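# Place yellow bar as middle stroke of digit 6

## Task

Put one yellow bar down flat and lying crosswise (across the table, left to right) so that its far edge lines up with the near end of the tan bar that sits next to the top bar, and its left end lines up with the right side of that tan bar, forming the middle stroke of a 6. The top bar and that tan bar must not be moved. At the end neither gripper may be touching any bar.

## Robot and tools

Robot: two arms, left_arm and right_arm, each with six revolute joints and a parallel two-finger gripper. Scene frame: origin at table-top height, midway between the nominal arm bases; +x points out over the table, +y toward left_arm, +z up. Arm names do not match image sides. Calibrated bases: left_arm at (-0.008, +0.303, +0.046) m, quat_wxyz (+1.000, 0, 0, +0.018); right_arm at (-0.016, -0.244, +0.031) m, quat_wxyz (+1.000, 0, 0, -0.001).

The row. Every motion command uses rows of 14 plain numbers, always covering both arms even if one stays still: left_arm waist, shoulder, elbow, wrist pitch, wrist yaw, wrist roll, opening, then the same seven for right_arm. Joint numbers are absolute target angles in radians, in the same convention the Joint positions line prints. Stated ranges per arm: waist -2.618 to 3.054, shoulder 0.000 to 3.142, elbow 0.000 to 3.142, wrist pitch -1.571 to 1.571, wrist yaw -1.571 to 1.571, wrist roll -2.094 to 2.094. True ends may differ by up to 0.059 rad; a target more than 0.059 past a stated end (and beyond the current angle) gets the call refused. A clipped joint may produce a "joint sent to its limit" line. Opening is an absolute value from -1 (closed) to +1 (fully open, 0.094 m between pads); between the extremes the fingers go to where grip_measured reads that number.

execute_actions(actions, cameras): actions holds at most one item. [] just reports the state (with pictures). {"rows": [...], "steps": n} plays up to 15 rows, one per control step of 1/30 s, n at most 15 (default 15, minimum 3); the last row repeats if rows run short. {"steps": n} without rows waits until n steps (max 300) have passed since the previous result, reply time included. cameras: list of names (cam_high, cam_left_wrist, cam_right_wrist), ["all"], or []; an unknown name invalidates the call. Pictures come only for an empty action list or when requested.

move(target, speed, blend, cameras): target is one 14-number row or a list of up to 15 rows, all absolute joint targets as above; the whole list must fit in 10 s. speed is the top rad/s of whichever joint has farthest to travel, 0.01 to 12.57, default 0.5, one value or one per target. blend (rad) rounds corners at intermediate targets; 0 stops at each. Joints interpolate together so the gripper traces curves; nothing avoids obstacles or the other arm. Minimum duration 0.5 s. Finger changes in the first target are sent at once; in later targets, on arrival once everything rests. The result adds a "move:" line: done (within 0.035 rad), off_target, moving, held, fault, and possibly limits=held. done does not prove contact or lack of it.

wait(seconds): 0 to 10 s, sends nothing new; arms keep heading toward the last commanded row until they settle. zoom_image(camera, region=[x0,y0,x1,y1]): pixel crop of the latest full image, at most 504 by 504; images are 672x504. read_manual(section="licences") only returns licence text. finished_scene(scene): pass this scene's integer number; it ends and grades the scene irreversibly.

Results: end_effector_position (m) and end_effector_quat_wxyz per gripper in the scene frame; the point lies between the finger pads about 1 cm behind the tips; fingers point along gripper +z and close along its y axis. These can be off by a few centimetres, more when reaching far. Joint positions and Joint velocities list, per arm, six joints (rad, rad/s) then pad gap (m, m/s); "within noise" means no real motion. grip_measured reads on the command scale, up to about 2.7 mm wide when empty and somewhat narrower than a firmly held part. "joint command not followed" means the clearance check altered some steps. Joint torques follow joint order, positive toward larger angle, include the arm's own weight, and joints 1 to 3 wrap at ±28 N m. MOTOR HOT appears at 75 °C; at 90 °C an OVER-TEMPERATURE FAULT folds that arm away for good.

Motion notes: per step, waist/shoulder/elbow targets stay within 0.339 rad of measured angle, wrists within 2.2; a target more than 200 mm of gripper travel away gets scaled back. Small joint changes may not start; wrists have play and low torque. Commands keep running while the operator thinks.

Avoid: knocking the top bar or the tan bar, dropping or releasing a moving bar, fast impacts or pressing targets far into the table, any part leaving the table, grippers colliding or one gripper closing on the other's fingers, and holding outstretched poses long (heat). Grip firmly by closing the command about 0.05 below the touch reading; release by commanding an opening well above grip_measured, then lift clear so neither hand touches a bar. Loose objects may occasionally get nudged by outside pushes.

Each tool is called after "Call:" as name(argument=value, ...) on one line, values as JSON.

## Session

Call:
execute_actions(actions=[], cameras=["all"])

Scene clock: 0.00 s of 4200.00 s.
left_arm: end_effector_position=(+0.4015, +0.3251, +0.1528) grip_measured=+1.000 end_effector_quat_wxyz=(+0.585, -0.042, +0.810, +0.013) | right_arm: end_effector_position=(+0.3762, -0.2858, +0.1505) grip_measured=+1.000 end_effector_quat_wxyz=(+0.602, +0.118, +0.786, -0.077)
Joint positions: left_arm=[-0.003 1.562 0.42 0.822 -0.038 -0.042 0.094] | right_arm=[0.022 1.499 0.366 0.856 0.284 0.102 0.094]
Joint velocities: within noise
Joint torques (N m): no reading
Motor temperatures (°C): left_arm=[27 32 33 32 27 25 25] | right_arm=[28 28 30 28 22 24 27]
Heat: left arm: 33 °C; right arm: 30 °C.

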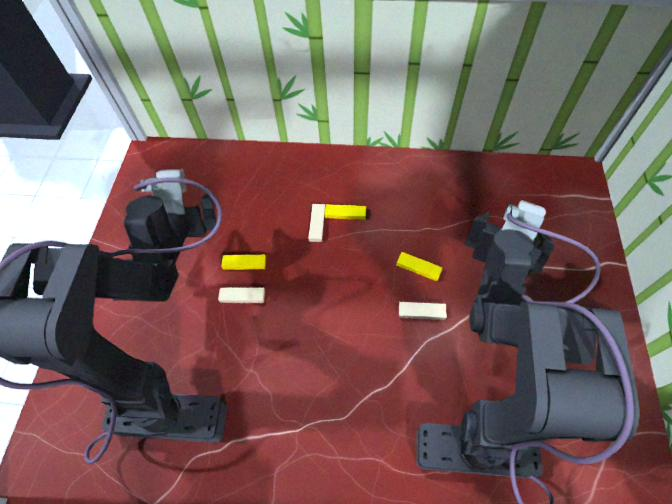

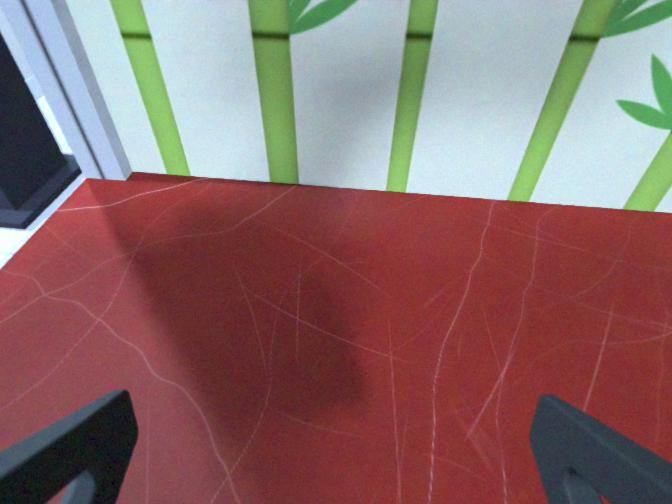

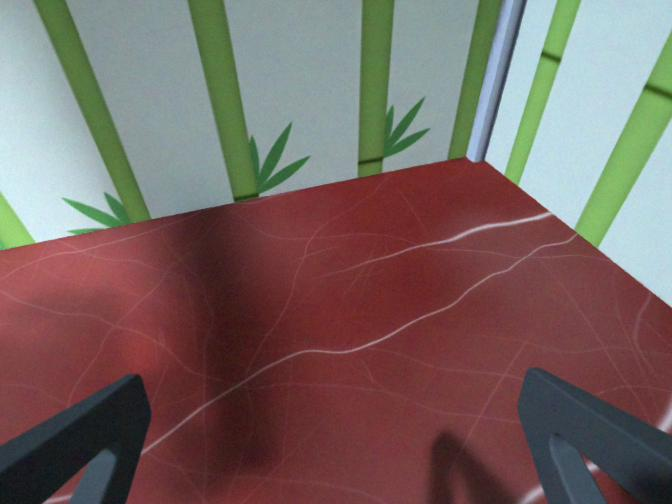

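Call:
zoom_image(camera="cam_high", region=[200, 180, 460, 340])

Call:
zoom_image(camera="cam_high", region=[290, 190, 390, 260])

Call:
zoom_image(camera="cam_high", region=[0, 100, 504, 504])

Scaled by 1.938.

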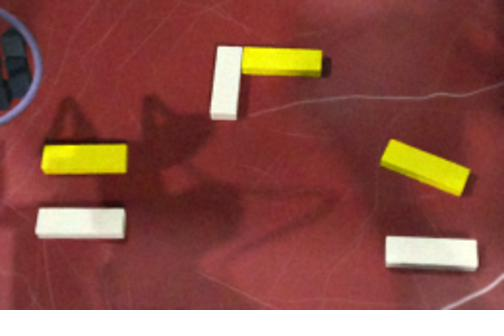

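Scaled by 5.040.

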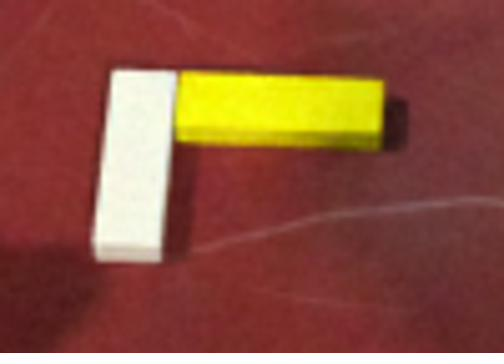

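Scaled by 1.000.

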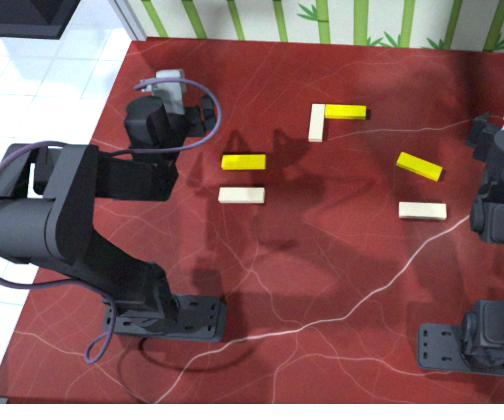

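Call:
move(target=[-0.376,1.948,1.661,-1.284,0,1.231,1,0.022,1.499,0.366,0.856,0.284,0.102,1], speed=1.0)

Scene clock: 7.97 s of 4200.00 s.
left_arm: end_effector_position=(+0.3425, +0.1858, +0.1505) grip_measured=+1.000 end_effector_quat_wxyz=(+0.004, +0.701, +0.713, +0.017) | right_arm: end_effector_position=(+0.3762, -0.2858, +0.1505) grip_measured=+1.000 end_effector_quat_wxyz=(+0.602, +0.118, +0.786, -0.077)
Joint positions: left_arm=[-0.376 1.929 1.636 -1.256 -0.027 1.216 0.094] | right_arm=[0.022 1.499 0.366 0.856 0.284 0.102 0.094]
Joint velocities: within noise
Joint torques (N m): left_arm=[-0.02 -8.84 7.91 0.29 0.18 -0.06] | right_arm=[-0.05 -4.85 6.42 1.83 0.06 -0.03]
Motor temperatures (°C): left_arm=[27 33 35 33 27 25 25] | right_arm=[28 29 31 30 22 24 27]
Heat: left arm: 35 °C; right arm: 31 °C.
Kept back: nothing.
move: done

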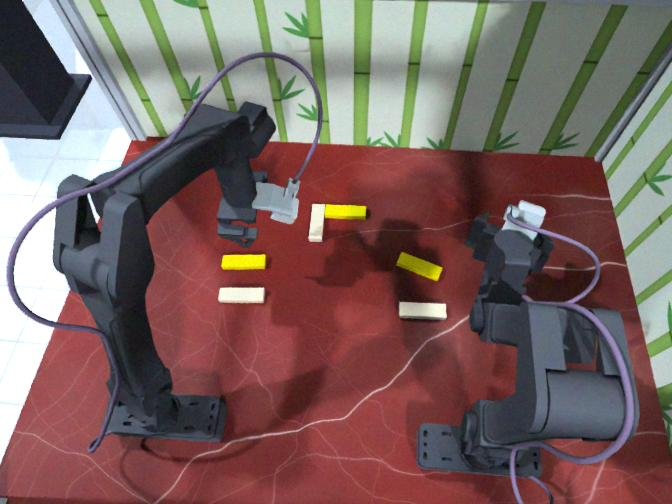

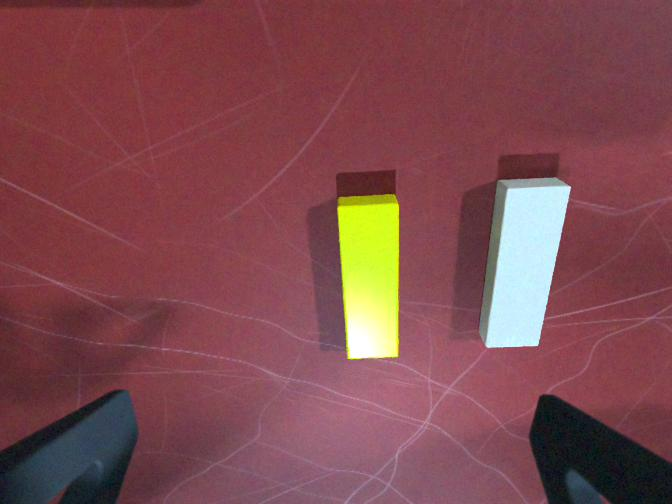

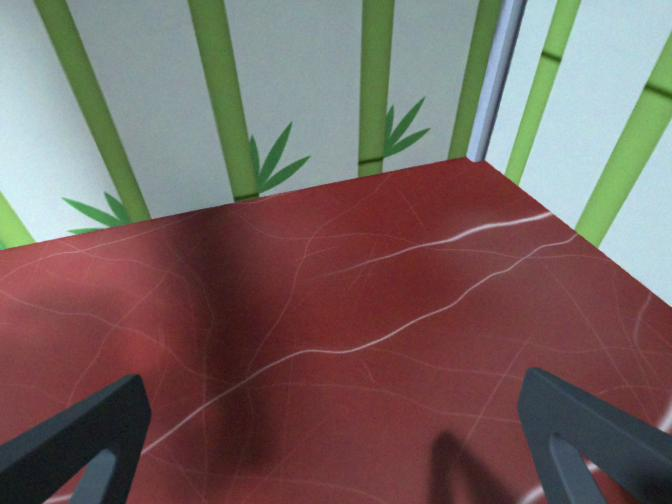

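Call:
move(target=[-0.271,1.94,1.31,-0.968,0.015,1.275,1,0.022,1.499,0.366,0.856,0.284,0.102,1], speed=0.6, cameras=["cam_high","cam_left_wrist"])

Scene clock: 10.10 s of 4200.00 s.
left_arm: end_effector_position=(+0.3256, +0.2256, +0.0738) grip_measured=+1.000 end_effector_quat_wxyz=(-0.012, +0.683, +0.731, -0.002) | right_arm: end_effector_position=(+0.3762, -0.2858, +0.1505) grip_measured=+1.000 end_effector_quat_wxyz=(+0.602, +0.118, +0.786, -0.077)
Joint positions: left_arm=[-0.273 1.929 1.324 -0.988 -0.009 1.267 0.094] | right_arm=[0.022 1.499 0.366 0.856 0.284 0.102 0.094]
Joint velocities: within noise
Joint torques (N m): left_arm=[0.24 -9.06 4.34 0.7 0.22 0.04] | right_arm=[-0.05 -4.86 6.41 1.82 0.07 -0.03]
Motor temperatures (°C): left_arm=[27 34 35 33 27 25 25] | right_arm=[28 29 31 31 22 24 27]
Heat: left arm: 35 °C; right arm: 31 °C.
Kept back: nothing.
move: done
Images, in order (width x height): cam_high 672x504, cam_left_wrist 672x504.

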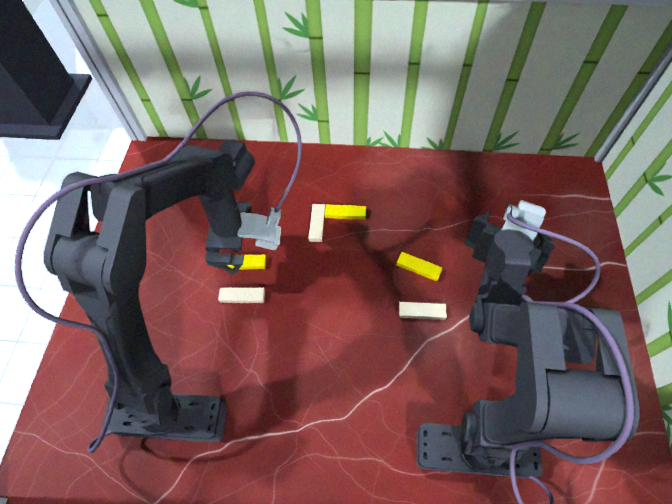

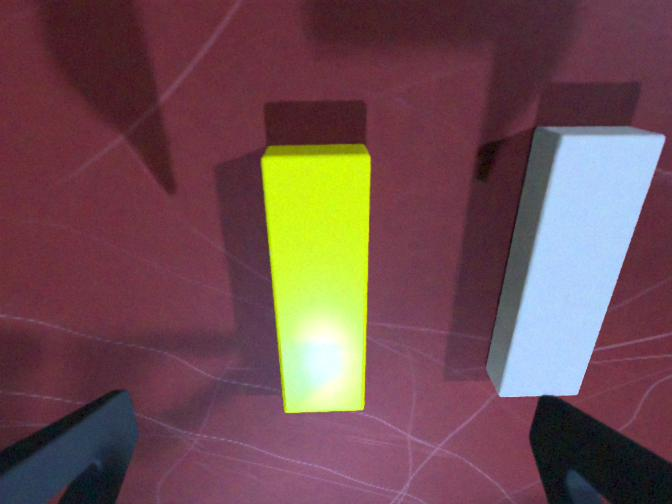

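Call:
move(target=[-0.256,2.002,1.206,-0.781,0.025,1.280,0.4,0.022,1.499,0.366,0.856,0.284,0.102,1], speed=0.4, cameras=["cam_high","cam_left_wrist"])

Scene clock: 11.60 s of 4200.00 s.
left_arm: end_effector_position=(+0.3286, +0.2278, +0.0311) grip_measured=+0.403 end_effector_quat_wxyz=(+0.001, +0.680, +0.733, +0.000) | right_arm: end_effector_position=(+0.3762, -0.2858, +0.1505) grip_measured=+1.000 end_effector_quat_wxyz=(+0.602, +0.118, +0.786, -0.077)
Joint positions: left_arm=[-0.26 1.987 1.22 -0.802 0 1.273 0.066] | right_arm=[0.022 1.499 0.366 0.856 0.284 0.102 0.094]
Joint velocities: within noise
Joint torques (N m): left_arm=[0.34 -8.91 3.9 0.84 0.27 0.04] | right_arm=[-0.06 -4.85 6.41 1.82 0.06 -0.02]
Motor temperatures (°C): left_arm=[27 34 35 33 27 25 25] | right_arm=[28 29 31 31 22 24 27]
Heat: left arm: 35 °C; right arm: 31 °C.
Kept back: nothing.
move: done
Images, in order (width x height): cam_high 672x504, cam_left_wrist 672x504.

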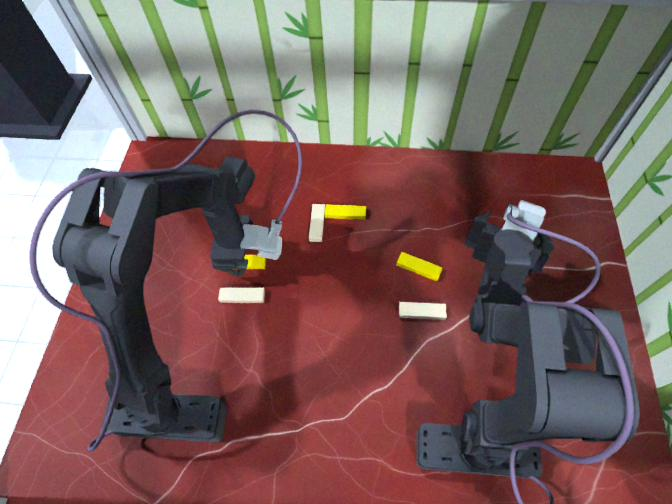

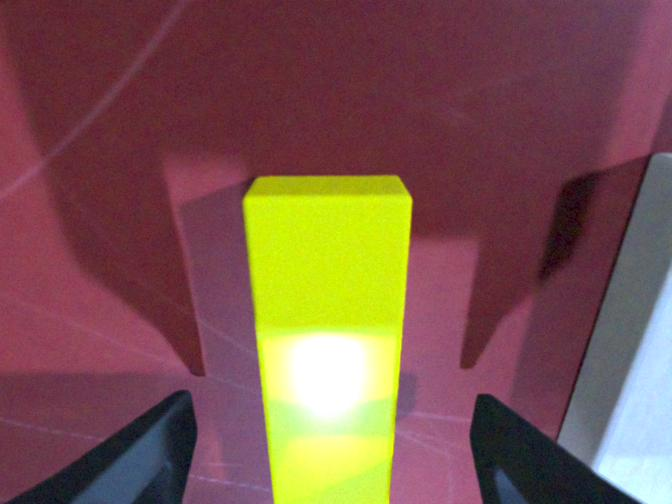

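Call:
move(target=[-0.257,2.032,1.183,-0.729,0.025,1.280,0.4,0.022,1.499,0.366,0.856,0.284,0.102,1], speed=0.1, cameras=["cam_left_wrist"])

Scene clock: 12.60 s of 4200.00 s.
left_arm: end_effector_position=(+0.3291, +0.2277, +0.0209) grip_measured=+0.402 end_effector_quat_wxyz=(+0.002, +0.680, +0.733, +0.001) | right_arm: end_effector_position=(+0.3762, -0.2858, +0.1505) grip_measured=+1.000 end_effector_quat_wxyz=(+0.602, +0.118, +0.786, -0.077)
Joint positions: left_arm=[-0.26 2.007 1.204 -0.764 0 1.273 0.066] | right_arm=[0.022 1.499 0.366 0.856 0.284 0.102 0.094]
Joint velocities: within noise
Joint torques (N m): left_arm=[0.23 -8.17 3.28 0.95 0.25 0.04] | right_arm=[-0.06 -4.86 6.41 1.82 0.06 -0.03]
Motor temperatures (°C): left_arm=[27 34 35 33 27 25 25] | right_arm=[28 29 31 31 22 24 27]
Heat: left arm: 35 °C; right arm: 31 °C.
Kept back: nothing.
move: done
Images, in order (width x height): cam_left_wrist 672x504.

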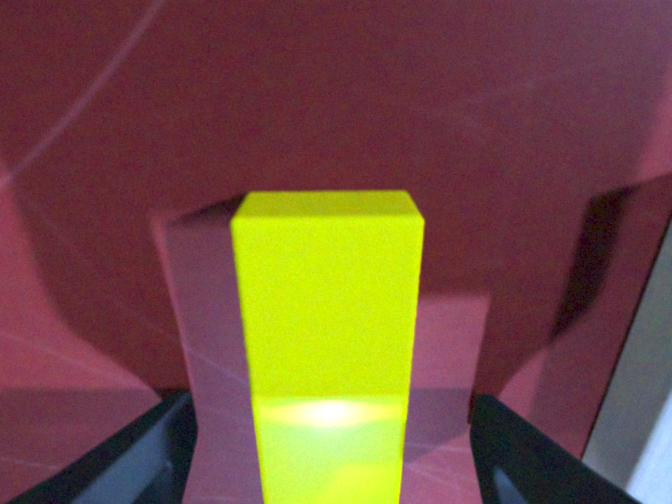

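Call:
move(target=[[-0.259,1.988,1.222,-0.797,0.02,1.278,0.4,0.022,1.499,0.366,0.856,0.284,0.102,1],[-0.259,1.988,1.222,-0.797,0.02,1.278,-0.2,0.022,1.499,0.366,0.856,0.284,0.102,1],[-0.259,1.988,1.222,-0.797,0.02,1.278,-0.37,0.022,1.499,0.366,0.856,0.284,0.102,1],[-0.259,1.988,1.222,-0.797,0.02,1.278,-0.5,0.022,1.499,0.366,0.856,0.284,0.102,1]], speed=0.2, cameras=["cam_left_wrist"])

Scene clock: 15.07 s of 4200.00 s.
left_arm: end_effector_position=(+0.3265, +0.2283, +0.0210) grip_measured=-0.380 end_effector_quat_wxyz=(-0.003, +0.680, +0.733, -0.002) | right_arm: end_effector_position=(+0.3762, -0.2858, +0.1505) grip_measured=+1.000 end_effector_quat_wxyz=(+0.602, +0.118, +0.786, -0.077)
Joint positions: left_arm=[-0.26 2.007 1.204 -0.775 0 1.273 0.029] | right_arm=[0.022 1.499 0.366 0.856 0.284 0.102 0.094]
Joint velocities: within noise
Joint torques (N m): left_arm=[0.05 -11.97 6.41 0.26 0.21 0.03] | right_arm=[-0.06 -4.86 6.41 1.82 0.06 -0.03]
Motor temperatures (°C): left_arm=[27 35 35 33 27 25 25] | right_arm=[28 29 31 31 22 24 27]
Heat: left arm: 35 °C; right arm: 31 °C.
Kept back: nothing.
move: done
Images, in order (width x height): cam_left_wrist 672x504.

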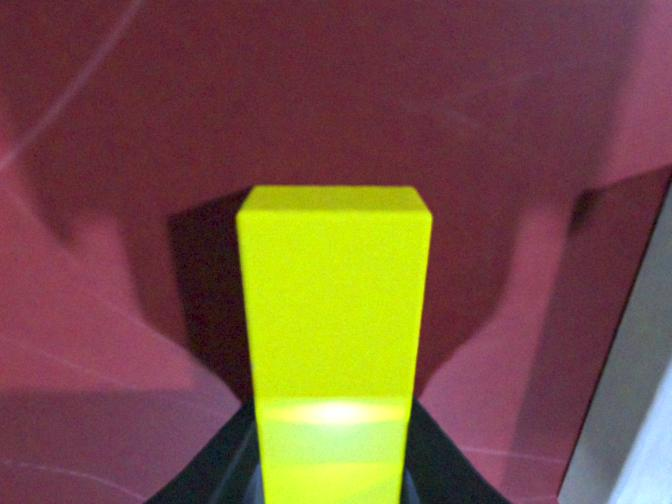

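Call:
move(target=[[-0.259,1.861,1.425,-1.135,0.02,1.278,-0.5,0.022,1.499,0.366,0.856,0.284,0.102,1],[-0.708,2.256,2.012,-1.335,0.02,0.895,-0.5,0.022,1.499,0.366,0.856,0.284,0.102,1]], speed=0.6, blend=[0.05,0], cameras=["cam_high","cam_left_wrist"])

Scene clock: 17.67 s of 4200.00 s.
left_arm: end_effector_position=(+0.3329, +0.0309, +0.1210) grip_measured=-0.380 end_effector_quat_wxyz=(+0.004, +0.708, +0.706, -0.004) | right_arm: end_effector_position=(+0.3762, -0.2858, +0.1505) grip_measured=+1.000 end_effector_quat_wxyz=(+0.602, +0.118, +0.786, -0.077)
Joint positions: left_arm=[-0.71 2.235 1.982 -1.311 0.008 0.902 0.029] | right_arm=[0.022 1.499 0.366 0.856 0.284 0.102 0.094]
Joint velocities: within noise
Joint torques (N m): left_arm=[0.03 -11.4 8.29 0.31 0.12 -0.04] | right_arm=[-0.06 -4.85 6.41 1.83 0.06 -0.02]
Motor temperatures (°C): left_arm=[27 36 35 32 27 25 25] | right_arm=[28 29 32 32 22 24 27]
Heat: left arm: 36 °C; right arm: 32 °C.
Kept back: nothing.
move: done
Images, in order (width x height): cam_high 672x504, cam_left_wrist 672x504.

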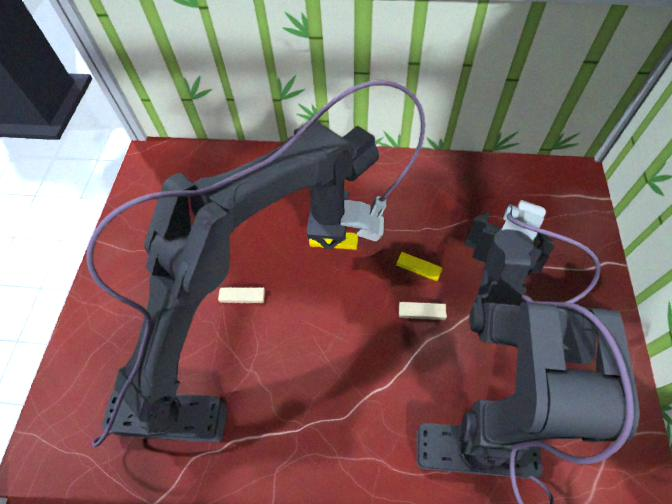

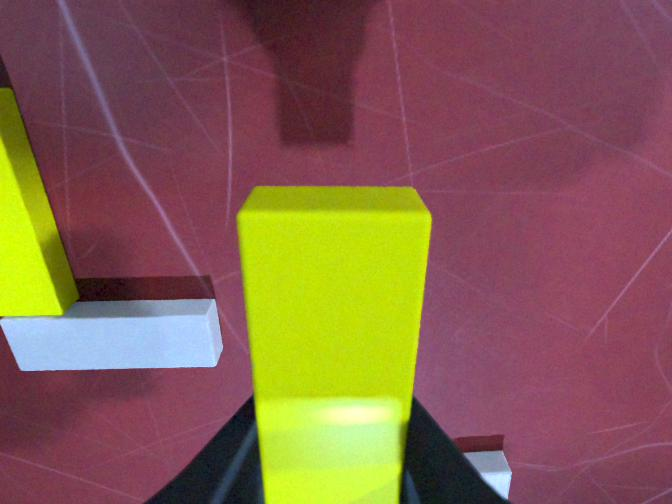

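Call:
zoom_image(camera="cam_left_wrist", region=[0, 230, 260, 400])

Scaled by 1.938.

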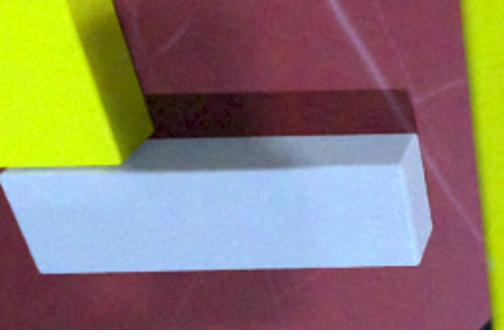

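Call:
move(target=[-0.713,2.352,2.03,-1.222,0.02,0.869,-0.5,0.022,1.499,0.366,0.856,0.284,0.102,1], speed=0.4, cameras=["cam_left_wrist"])

Call:
zoom_image(camera="cam_left_wrist", region=[0, 254, 336, 504])

Scene clock: 19.90 s of 4200.00 s.
left_arm: end_effector_position=(+0.3450, +0.0213, +0.0829) grip_measured=-0.380 end_effector_quat_wxyz=(-0.004, +0.699, +0.715, -0.004) | right_arm: end_effector_position=(+0.3762, -0.2858, +0.1505) grip_measured=+1.000 end_effector_quat_wxyz=(+0.602, +0.118, +0.786, -0.077)
Joint positions: left_arm=[-0.71 2.337 2.003 -1.245 0.008 0.874 0.029] | right_arm=[0.022 1.499 0.366 0.856 0.284 0.102 0.094]
Joint velocities: within noise
Joint torques (N m): left_arm=[-0.32 -12.62 8.01 0.78 0.12 -0.11] | right_arm=[-0.05 -4.86 6.41 1.82 0.07 -0.03]
Motor temperatures (°C): left_arm=[27 36 35 32 27 25 25] | right_arm=[28 29 32 32 22 24 27]
Heat: left arm: 36 °C; right arm: 32 °C.
Kept back: nothing.
move: done
Images, in order (width x height): cam_left_wrist 672x504.

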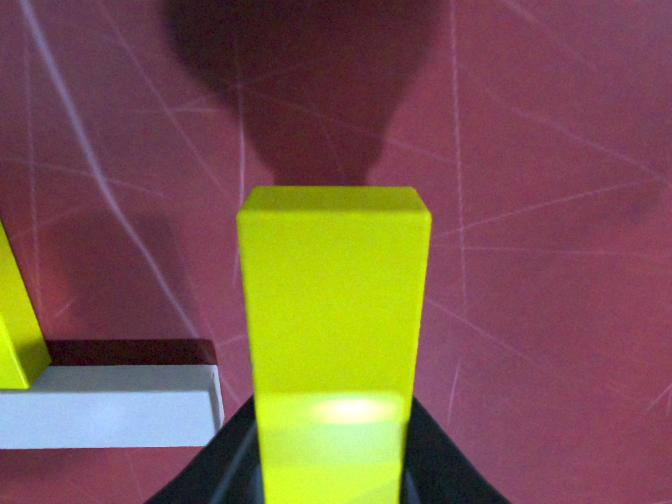

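Scaled by 1.500.

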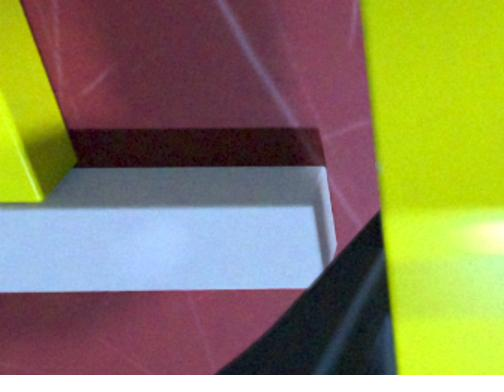

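Call:
move(target=[-0.676,2.492,2.125,-1.172,0.02,0.924,-0.5,0.022,1.499,0.366,0.856,0.284,0.102,1], speed=0.3, cameras=["cam_left_wrist","cam_high"])

Call:
zoom_image(camera="cam_high", region=[280, 180, 400, 270])

Scene clock: 21.53 s of 4200.00 s.
left_arm: end_effector_position=(+0.3748, +0.0183, +0.0460) grip_measured=-0.380 end_effector_quat_wxyz=(+0.001, +0.701, +0.713, -0.004) | right_arm: end_effector_position=(+0.3762, -0.2858, +0.1505) grip_measured=+1.000 end_effector_quat_wxyz=(+0.602, +0.118, +0.786, -0.077)
Joint positions: left_arm=[-0.676 2.474 2.099 -1.195 0.008 0.915 0.029] | right_arm=[0.022 1.499 0.366 0.856 0.284 0.102 0.094]
Joint velocities: within noise
Joint torques (N m): left_arm=[-0.16 -13.3 7.97 0.8 0.13 0.09] | right_arm=[-0.06 -4.88 6.42 1.83 0.06 -0.03]
Motor temperatures (°C): left_arm=[27 37 36 32 27 25 25] | right_arm=[28 29 32 32 22 24 27]
Heat: left arm: 37 °C; right arm: 32 °C.
Kept back: nothing.
move: done
Images, in order (width x height): cam_high 672x504, cam_left_wrist 672x504.

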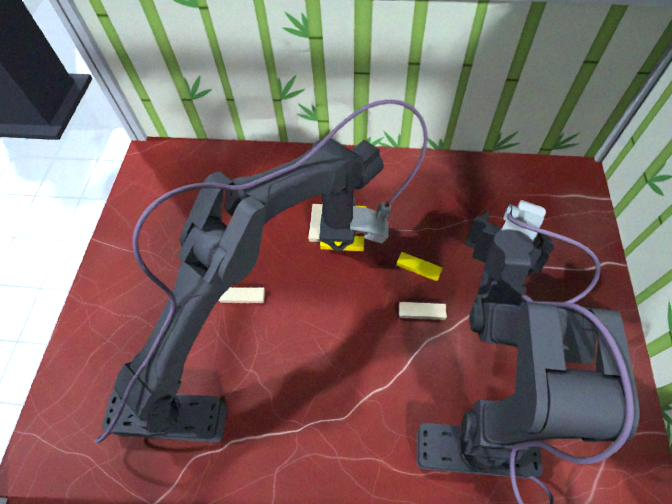

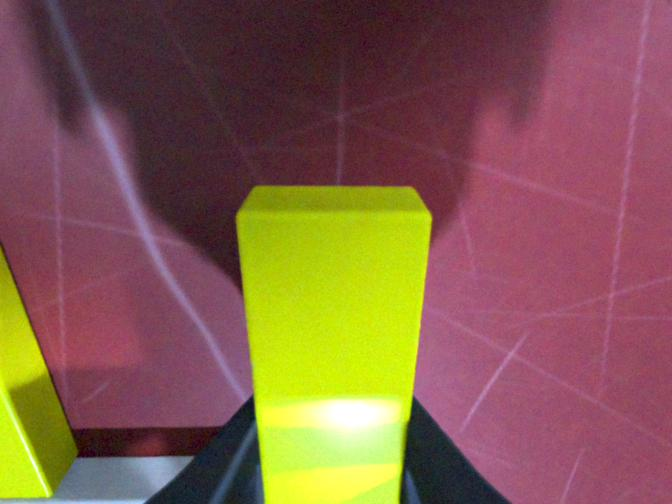

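Scaled by 4.200.

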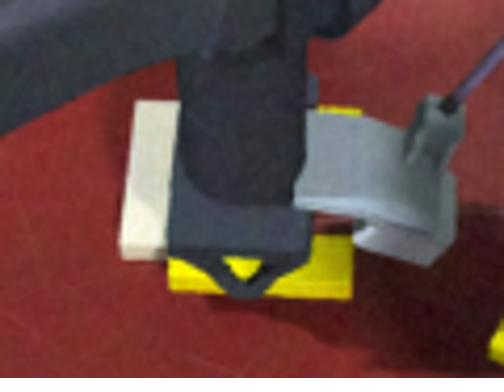

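Call:
move(target=[-0.672,2.512,2.031,-1.098,0.02,0.926,-0.5,0.022,1.499,0.366,0.856,0.284,0.102,1], speed=0.12, cameras=["cam_left_wrist","cam_high"])

Call:
zoom_image(camera="cam_high", region=[280, 180, 400, 270])

Scene clock: 23.10 s of 4200.00 s.
left_arm: end_effector_position=(+0.3758, +0.0175, +0.0263) grip_measured=-0.380 end_effector_quat_wxyz=(+0.004, +0.702, +0.712, -0.003) | right_arm: end_effector_position=(+0.3762, -0.2858, +0.1505) grip_measured=+1.000 end_effector_quat_wxyz=(+0.602, +0.118, +0.786, -0.077)
Joint positions: left_arm=[-0.676 2.489 2.047 -1.121 0.008 0.918 0.029] | right_arm=[0.022 1.499 0.366 0.856 0.284 0.102 0.094]
Joint velocities: within noise
Joint torques (N m): left_arm=[0.29 -12.83 4.48 0.84 0.12 0.05] | right_arm=[-0.03 -4.86 6.41 1.82 0.06 -0.02]
Motor temperatures (°C): left_arm=[27 37 36 32 27 25 25] | right_arm=[28 29 32 33 22 24 27]
Heat: left arm: 37 °C; right arm: 33 °C.
Kept back: nothing.
move: done
Images, in order (width x height): cam_high 672x504, cam_left_wrist 672x504.

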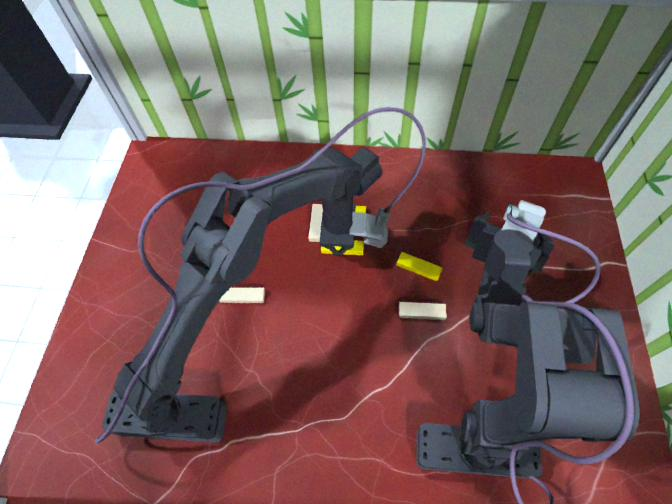

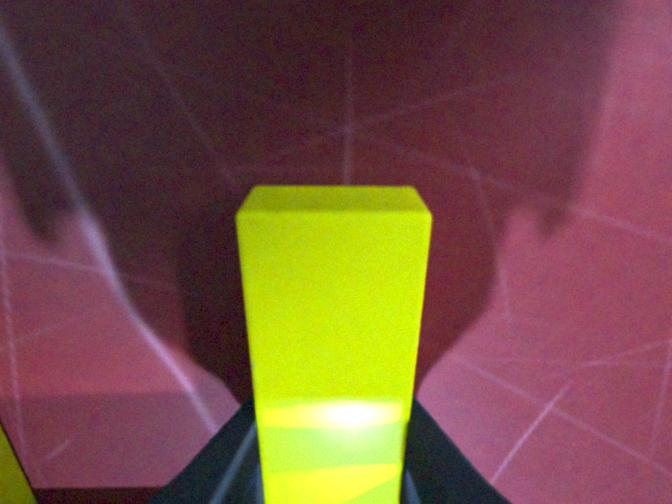

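Scaled by 4.200.

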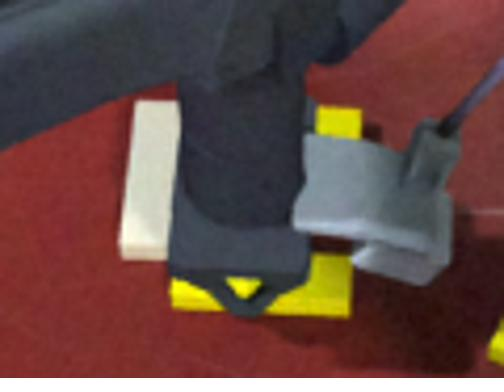

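Call:
move(target=[-0.672,2.519,2.020,-1.081,0.02,0.926,-0.5,0.022,1.499,0.366,0.856,0.284,0.102,1], speed=0.1, cameras=["cam_left_wrist"])

Scene clock: 24.07 s of 4200.00 s.
left_arm: end_effector_position=(+0.3771, +0.0165, +0.0254) grip_measured=-0.380 end_effector_quat_wxyz=(+0.008, +0.703, +0.711, -0.003) | right_arm: end_effector_position=(+0.3762, -0.2858, +0.1505) grip_measured=+1.000 end_effector_quat_wxyz=(+0.602, +0.118, +0.786, -0.077)
Joint positions: left_arm=[-0.676 2.489 2.043 -1.11 0.008 0.92 0.029] | right_arm=[0.022 1.499 0.366 0.856 0.284 0.102 0.094]
Joint velocities: within noise
Joint torques (N m): left_arm=[0.25 -12.31 3.95 0.92 0.13 0.04] | right_arm=[-0.05 -4.86 6.41 1.83 0.06 -0.03]
Motor temperatures (°C): left_arm=[27 37 36 32 27 25 25] | right_arm=[28 29 32 33 22 24 27]
Heat: left arm: 37 °C; right arm: 33 °C.
Kept back: nothing.
move: done
Images, in order (width x height): cam_left_wrist 672x504.

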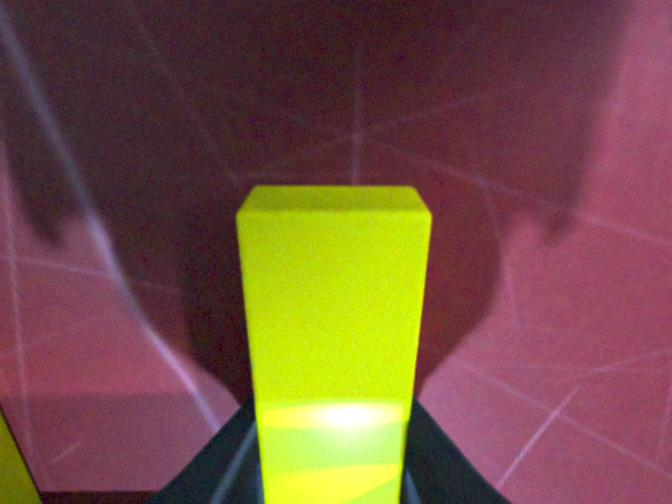

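Call:
move(target=[[-0.672,2.500,2.040,-1.105,0.02,0.926,-0.5,0.022,1.499,0.366,0.856,0.284,0.102,1],[-0.672,2.500,2.040,-1.105,0.02,0.926,-0.1,0.022,1.499,0.366,0.856,0.284,0.102,1]], speed=0.1, cameras=["cam_left_wrist","cam_high"])

Call:
zoom_image(camera="cam_high", region=[280, 180, 400, 270])

Scene clock: 25.50 s of 4200.00 s.
left_arm: end_effector_position=(+0.3770, +0.0163, +0.0254) grip_measured=-0.103 end_effector_quat_wxyz=(+0.008, +0.703, +0.711, -0.004) | right_arm: end_effector_position=(+0.3762, -0.2858, +0.1505) grip_measured=+1.000 end_effector_quat_wxyz=(+0.602, +0.118, +0.786, -0.077)
Joint positions: left_arm=[-0.676 2.489 2.043 -1.11 0.01 0.92 0.042] | right_arm=[0.022 1.499 0.366 0.856 0.284 0.102 0.094]
Joint velocities: within noise
Joint torques (N m): left_arm=[0.27 -13.9 5.45 0.62 0.12 0.04] | right_arm=[-0.05 -4.86 6.41 1.83 0.07 -0.03]
Motor temperatures (°C): left_arm=[27 38 36 32 27 25 25] | right_arm=[28 29 32 33 22 24 27]
Heat: left arm: 38 °C; right arm: 33 °C.
Kept back: nothing.
move: done
Images, in order (width x height): cam_high 672x504, cam_left_wrist 672x504.

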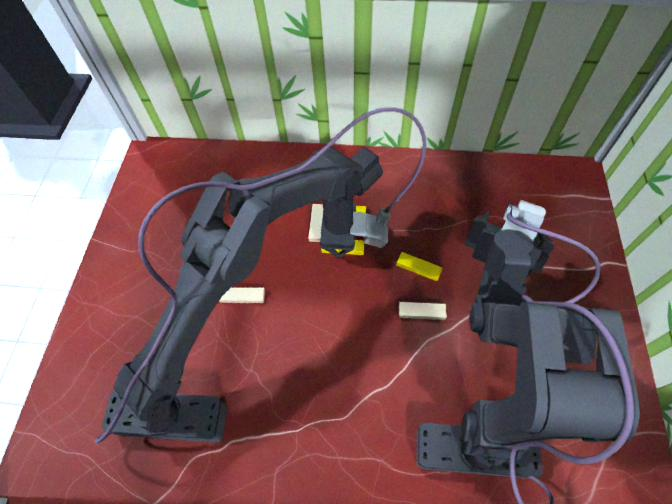

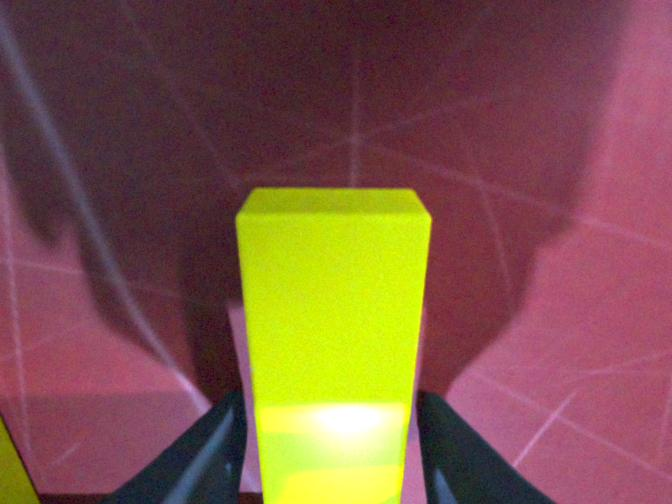

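Scaled by 4.200.

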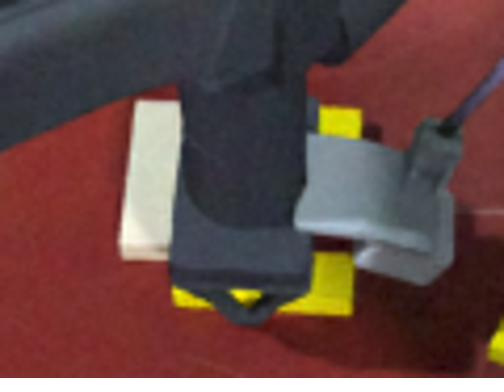

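Call:
move(target=[[-0.674,2.498,2.155,-1.24,0.02,0.926,-0.1,0.022,1.499,0.366,0.856,0.284,0.102,1],[-0.674,2.485,2.355,-1.438,0.02,0.926,-0.1,0.022,1.499,0.366,0.856,0.284,0.102,1],[-0.3,2.2,2.2,-1.438,0.02,0.926,-0.1,0.022,1.499,0.366,0.856,0.284,0.102,1]], speed=[0.2,0.4,0.5], blend=[0.02,0.04,0], cameras=["cam_left_wrist","cam_high"])

Call:
zoom_image(camera="cam_high", region=[290, 190, 390, 265])

Scene clock: 28.33 s of 4200.00 s.
left_arm: end_effector_position=(+0.4397, +0.1830, +0.1895) grip_measured=-0.103 end_effector_quat_wxyz=(+0.077, +0.555, +0.828, +0.020) | right_arm: end_effector_position=(+0.3762, -0.2858, +0.1505) grip_measured=+1.000 end_effector_quat_wxyz=(+0.602, +0.118, +0.786, -0.077)
Joint positions: left_arm=[-0.297 2.22 2.218 -1.411 0.011 0.92 0.042] | right_arm=[0.022 1.499 0.366 0.856 0.284 0.102 0.094]
Joint velocities: within noise
Joint torques (N m): left_arm=[-0.29 -14.97 4.49 0.59 0.06 0.04] | right_arm=[-0.05 -4.85 6.41 1.83 0.06 -0.03]
Motor temperatures (°C): left_arm=[27 39 36 32 27 25 25] | right_arm=[28 29 32 33 22 24 27]
Heat: left arm: 39 °C; right arm: 33 °C.
Kept back: nothing.
move: done
Images, in order (width x height): cam_high 672x504, cam_left_wrist 672x504.

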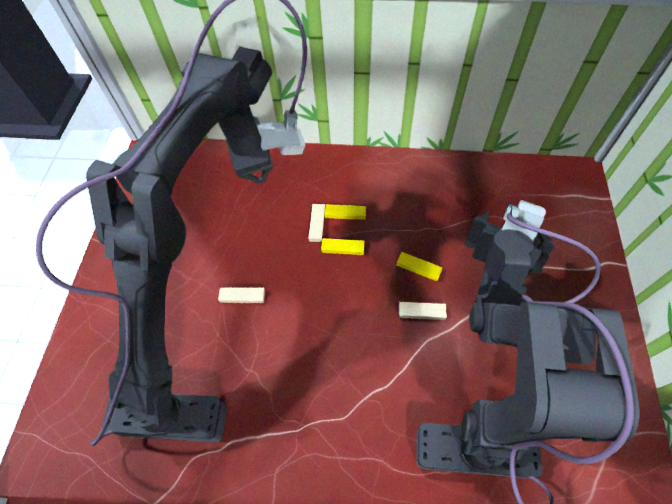

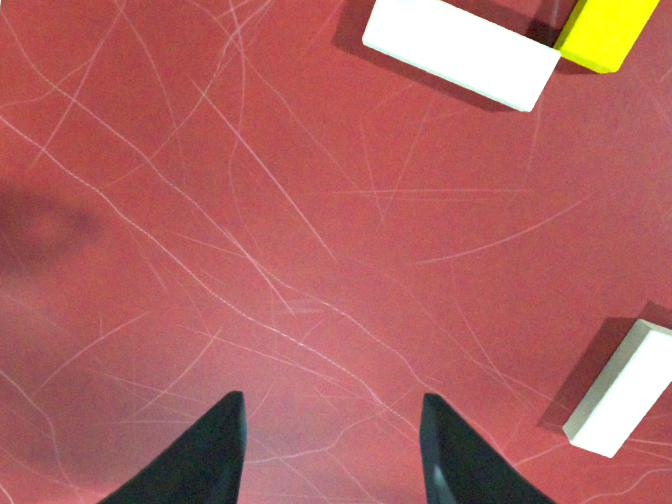

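Scaled by 5.040.

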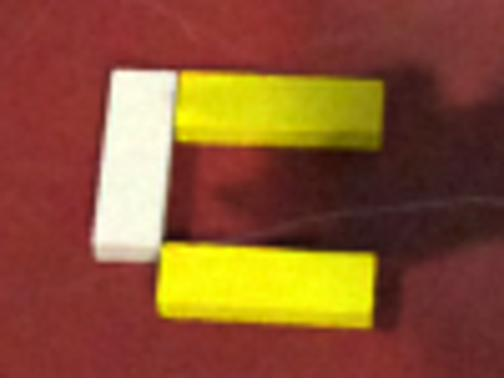

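Call:
finished_scene(scene=1)

The scene is finished: the task was done.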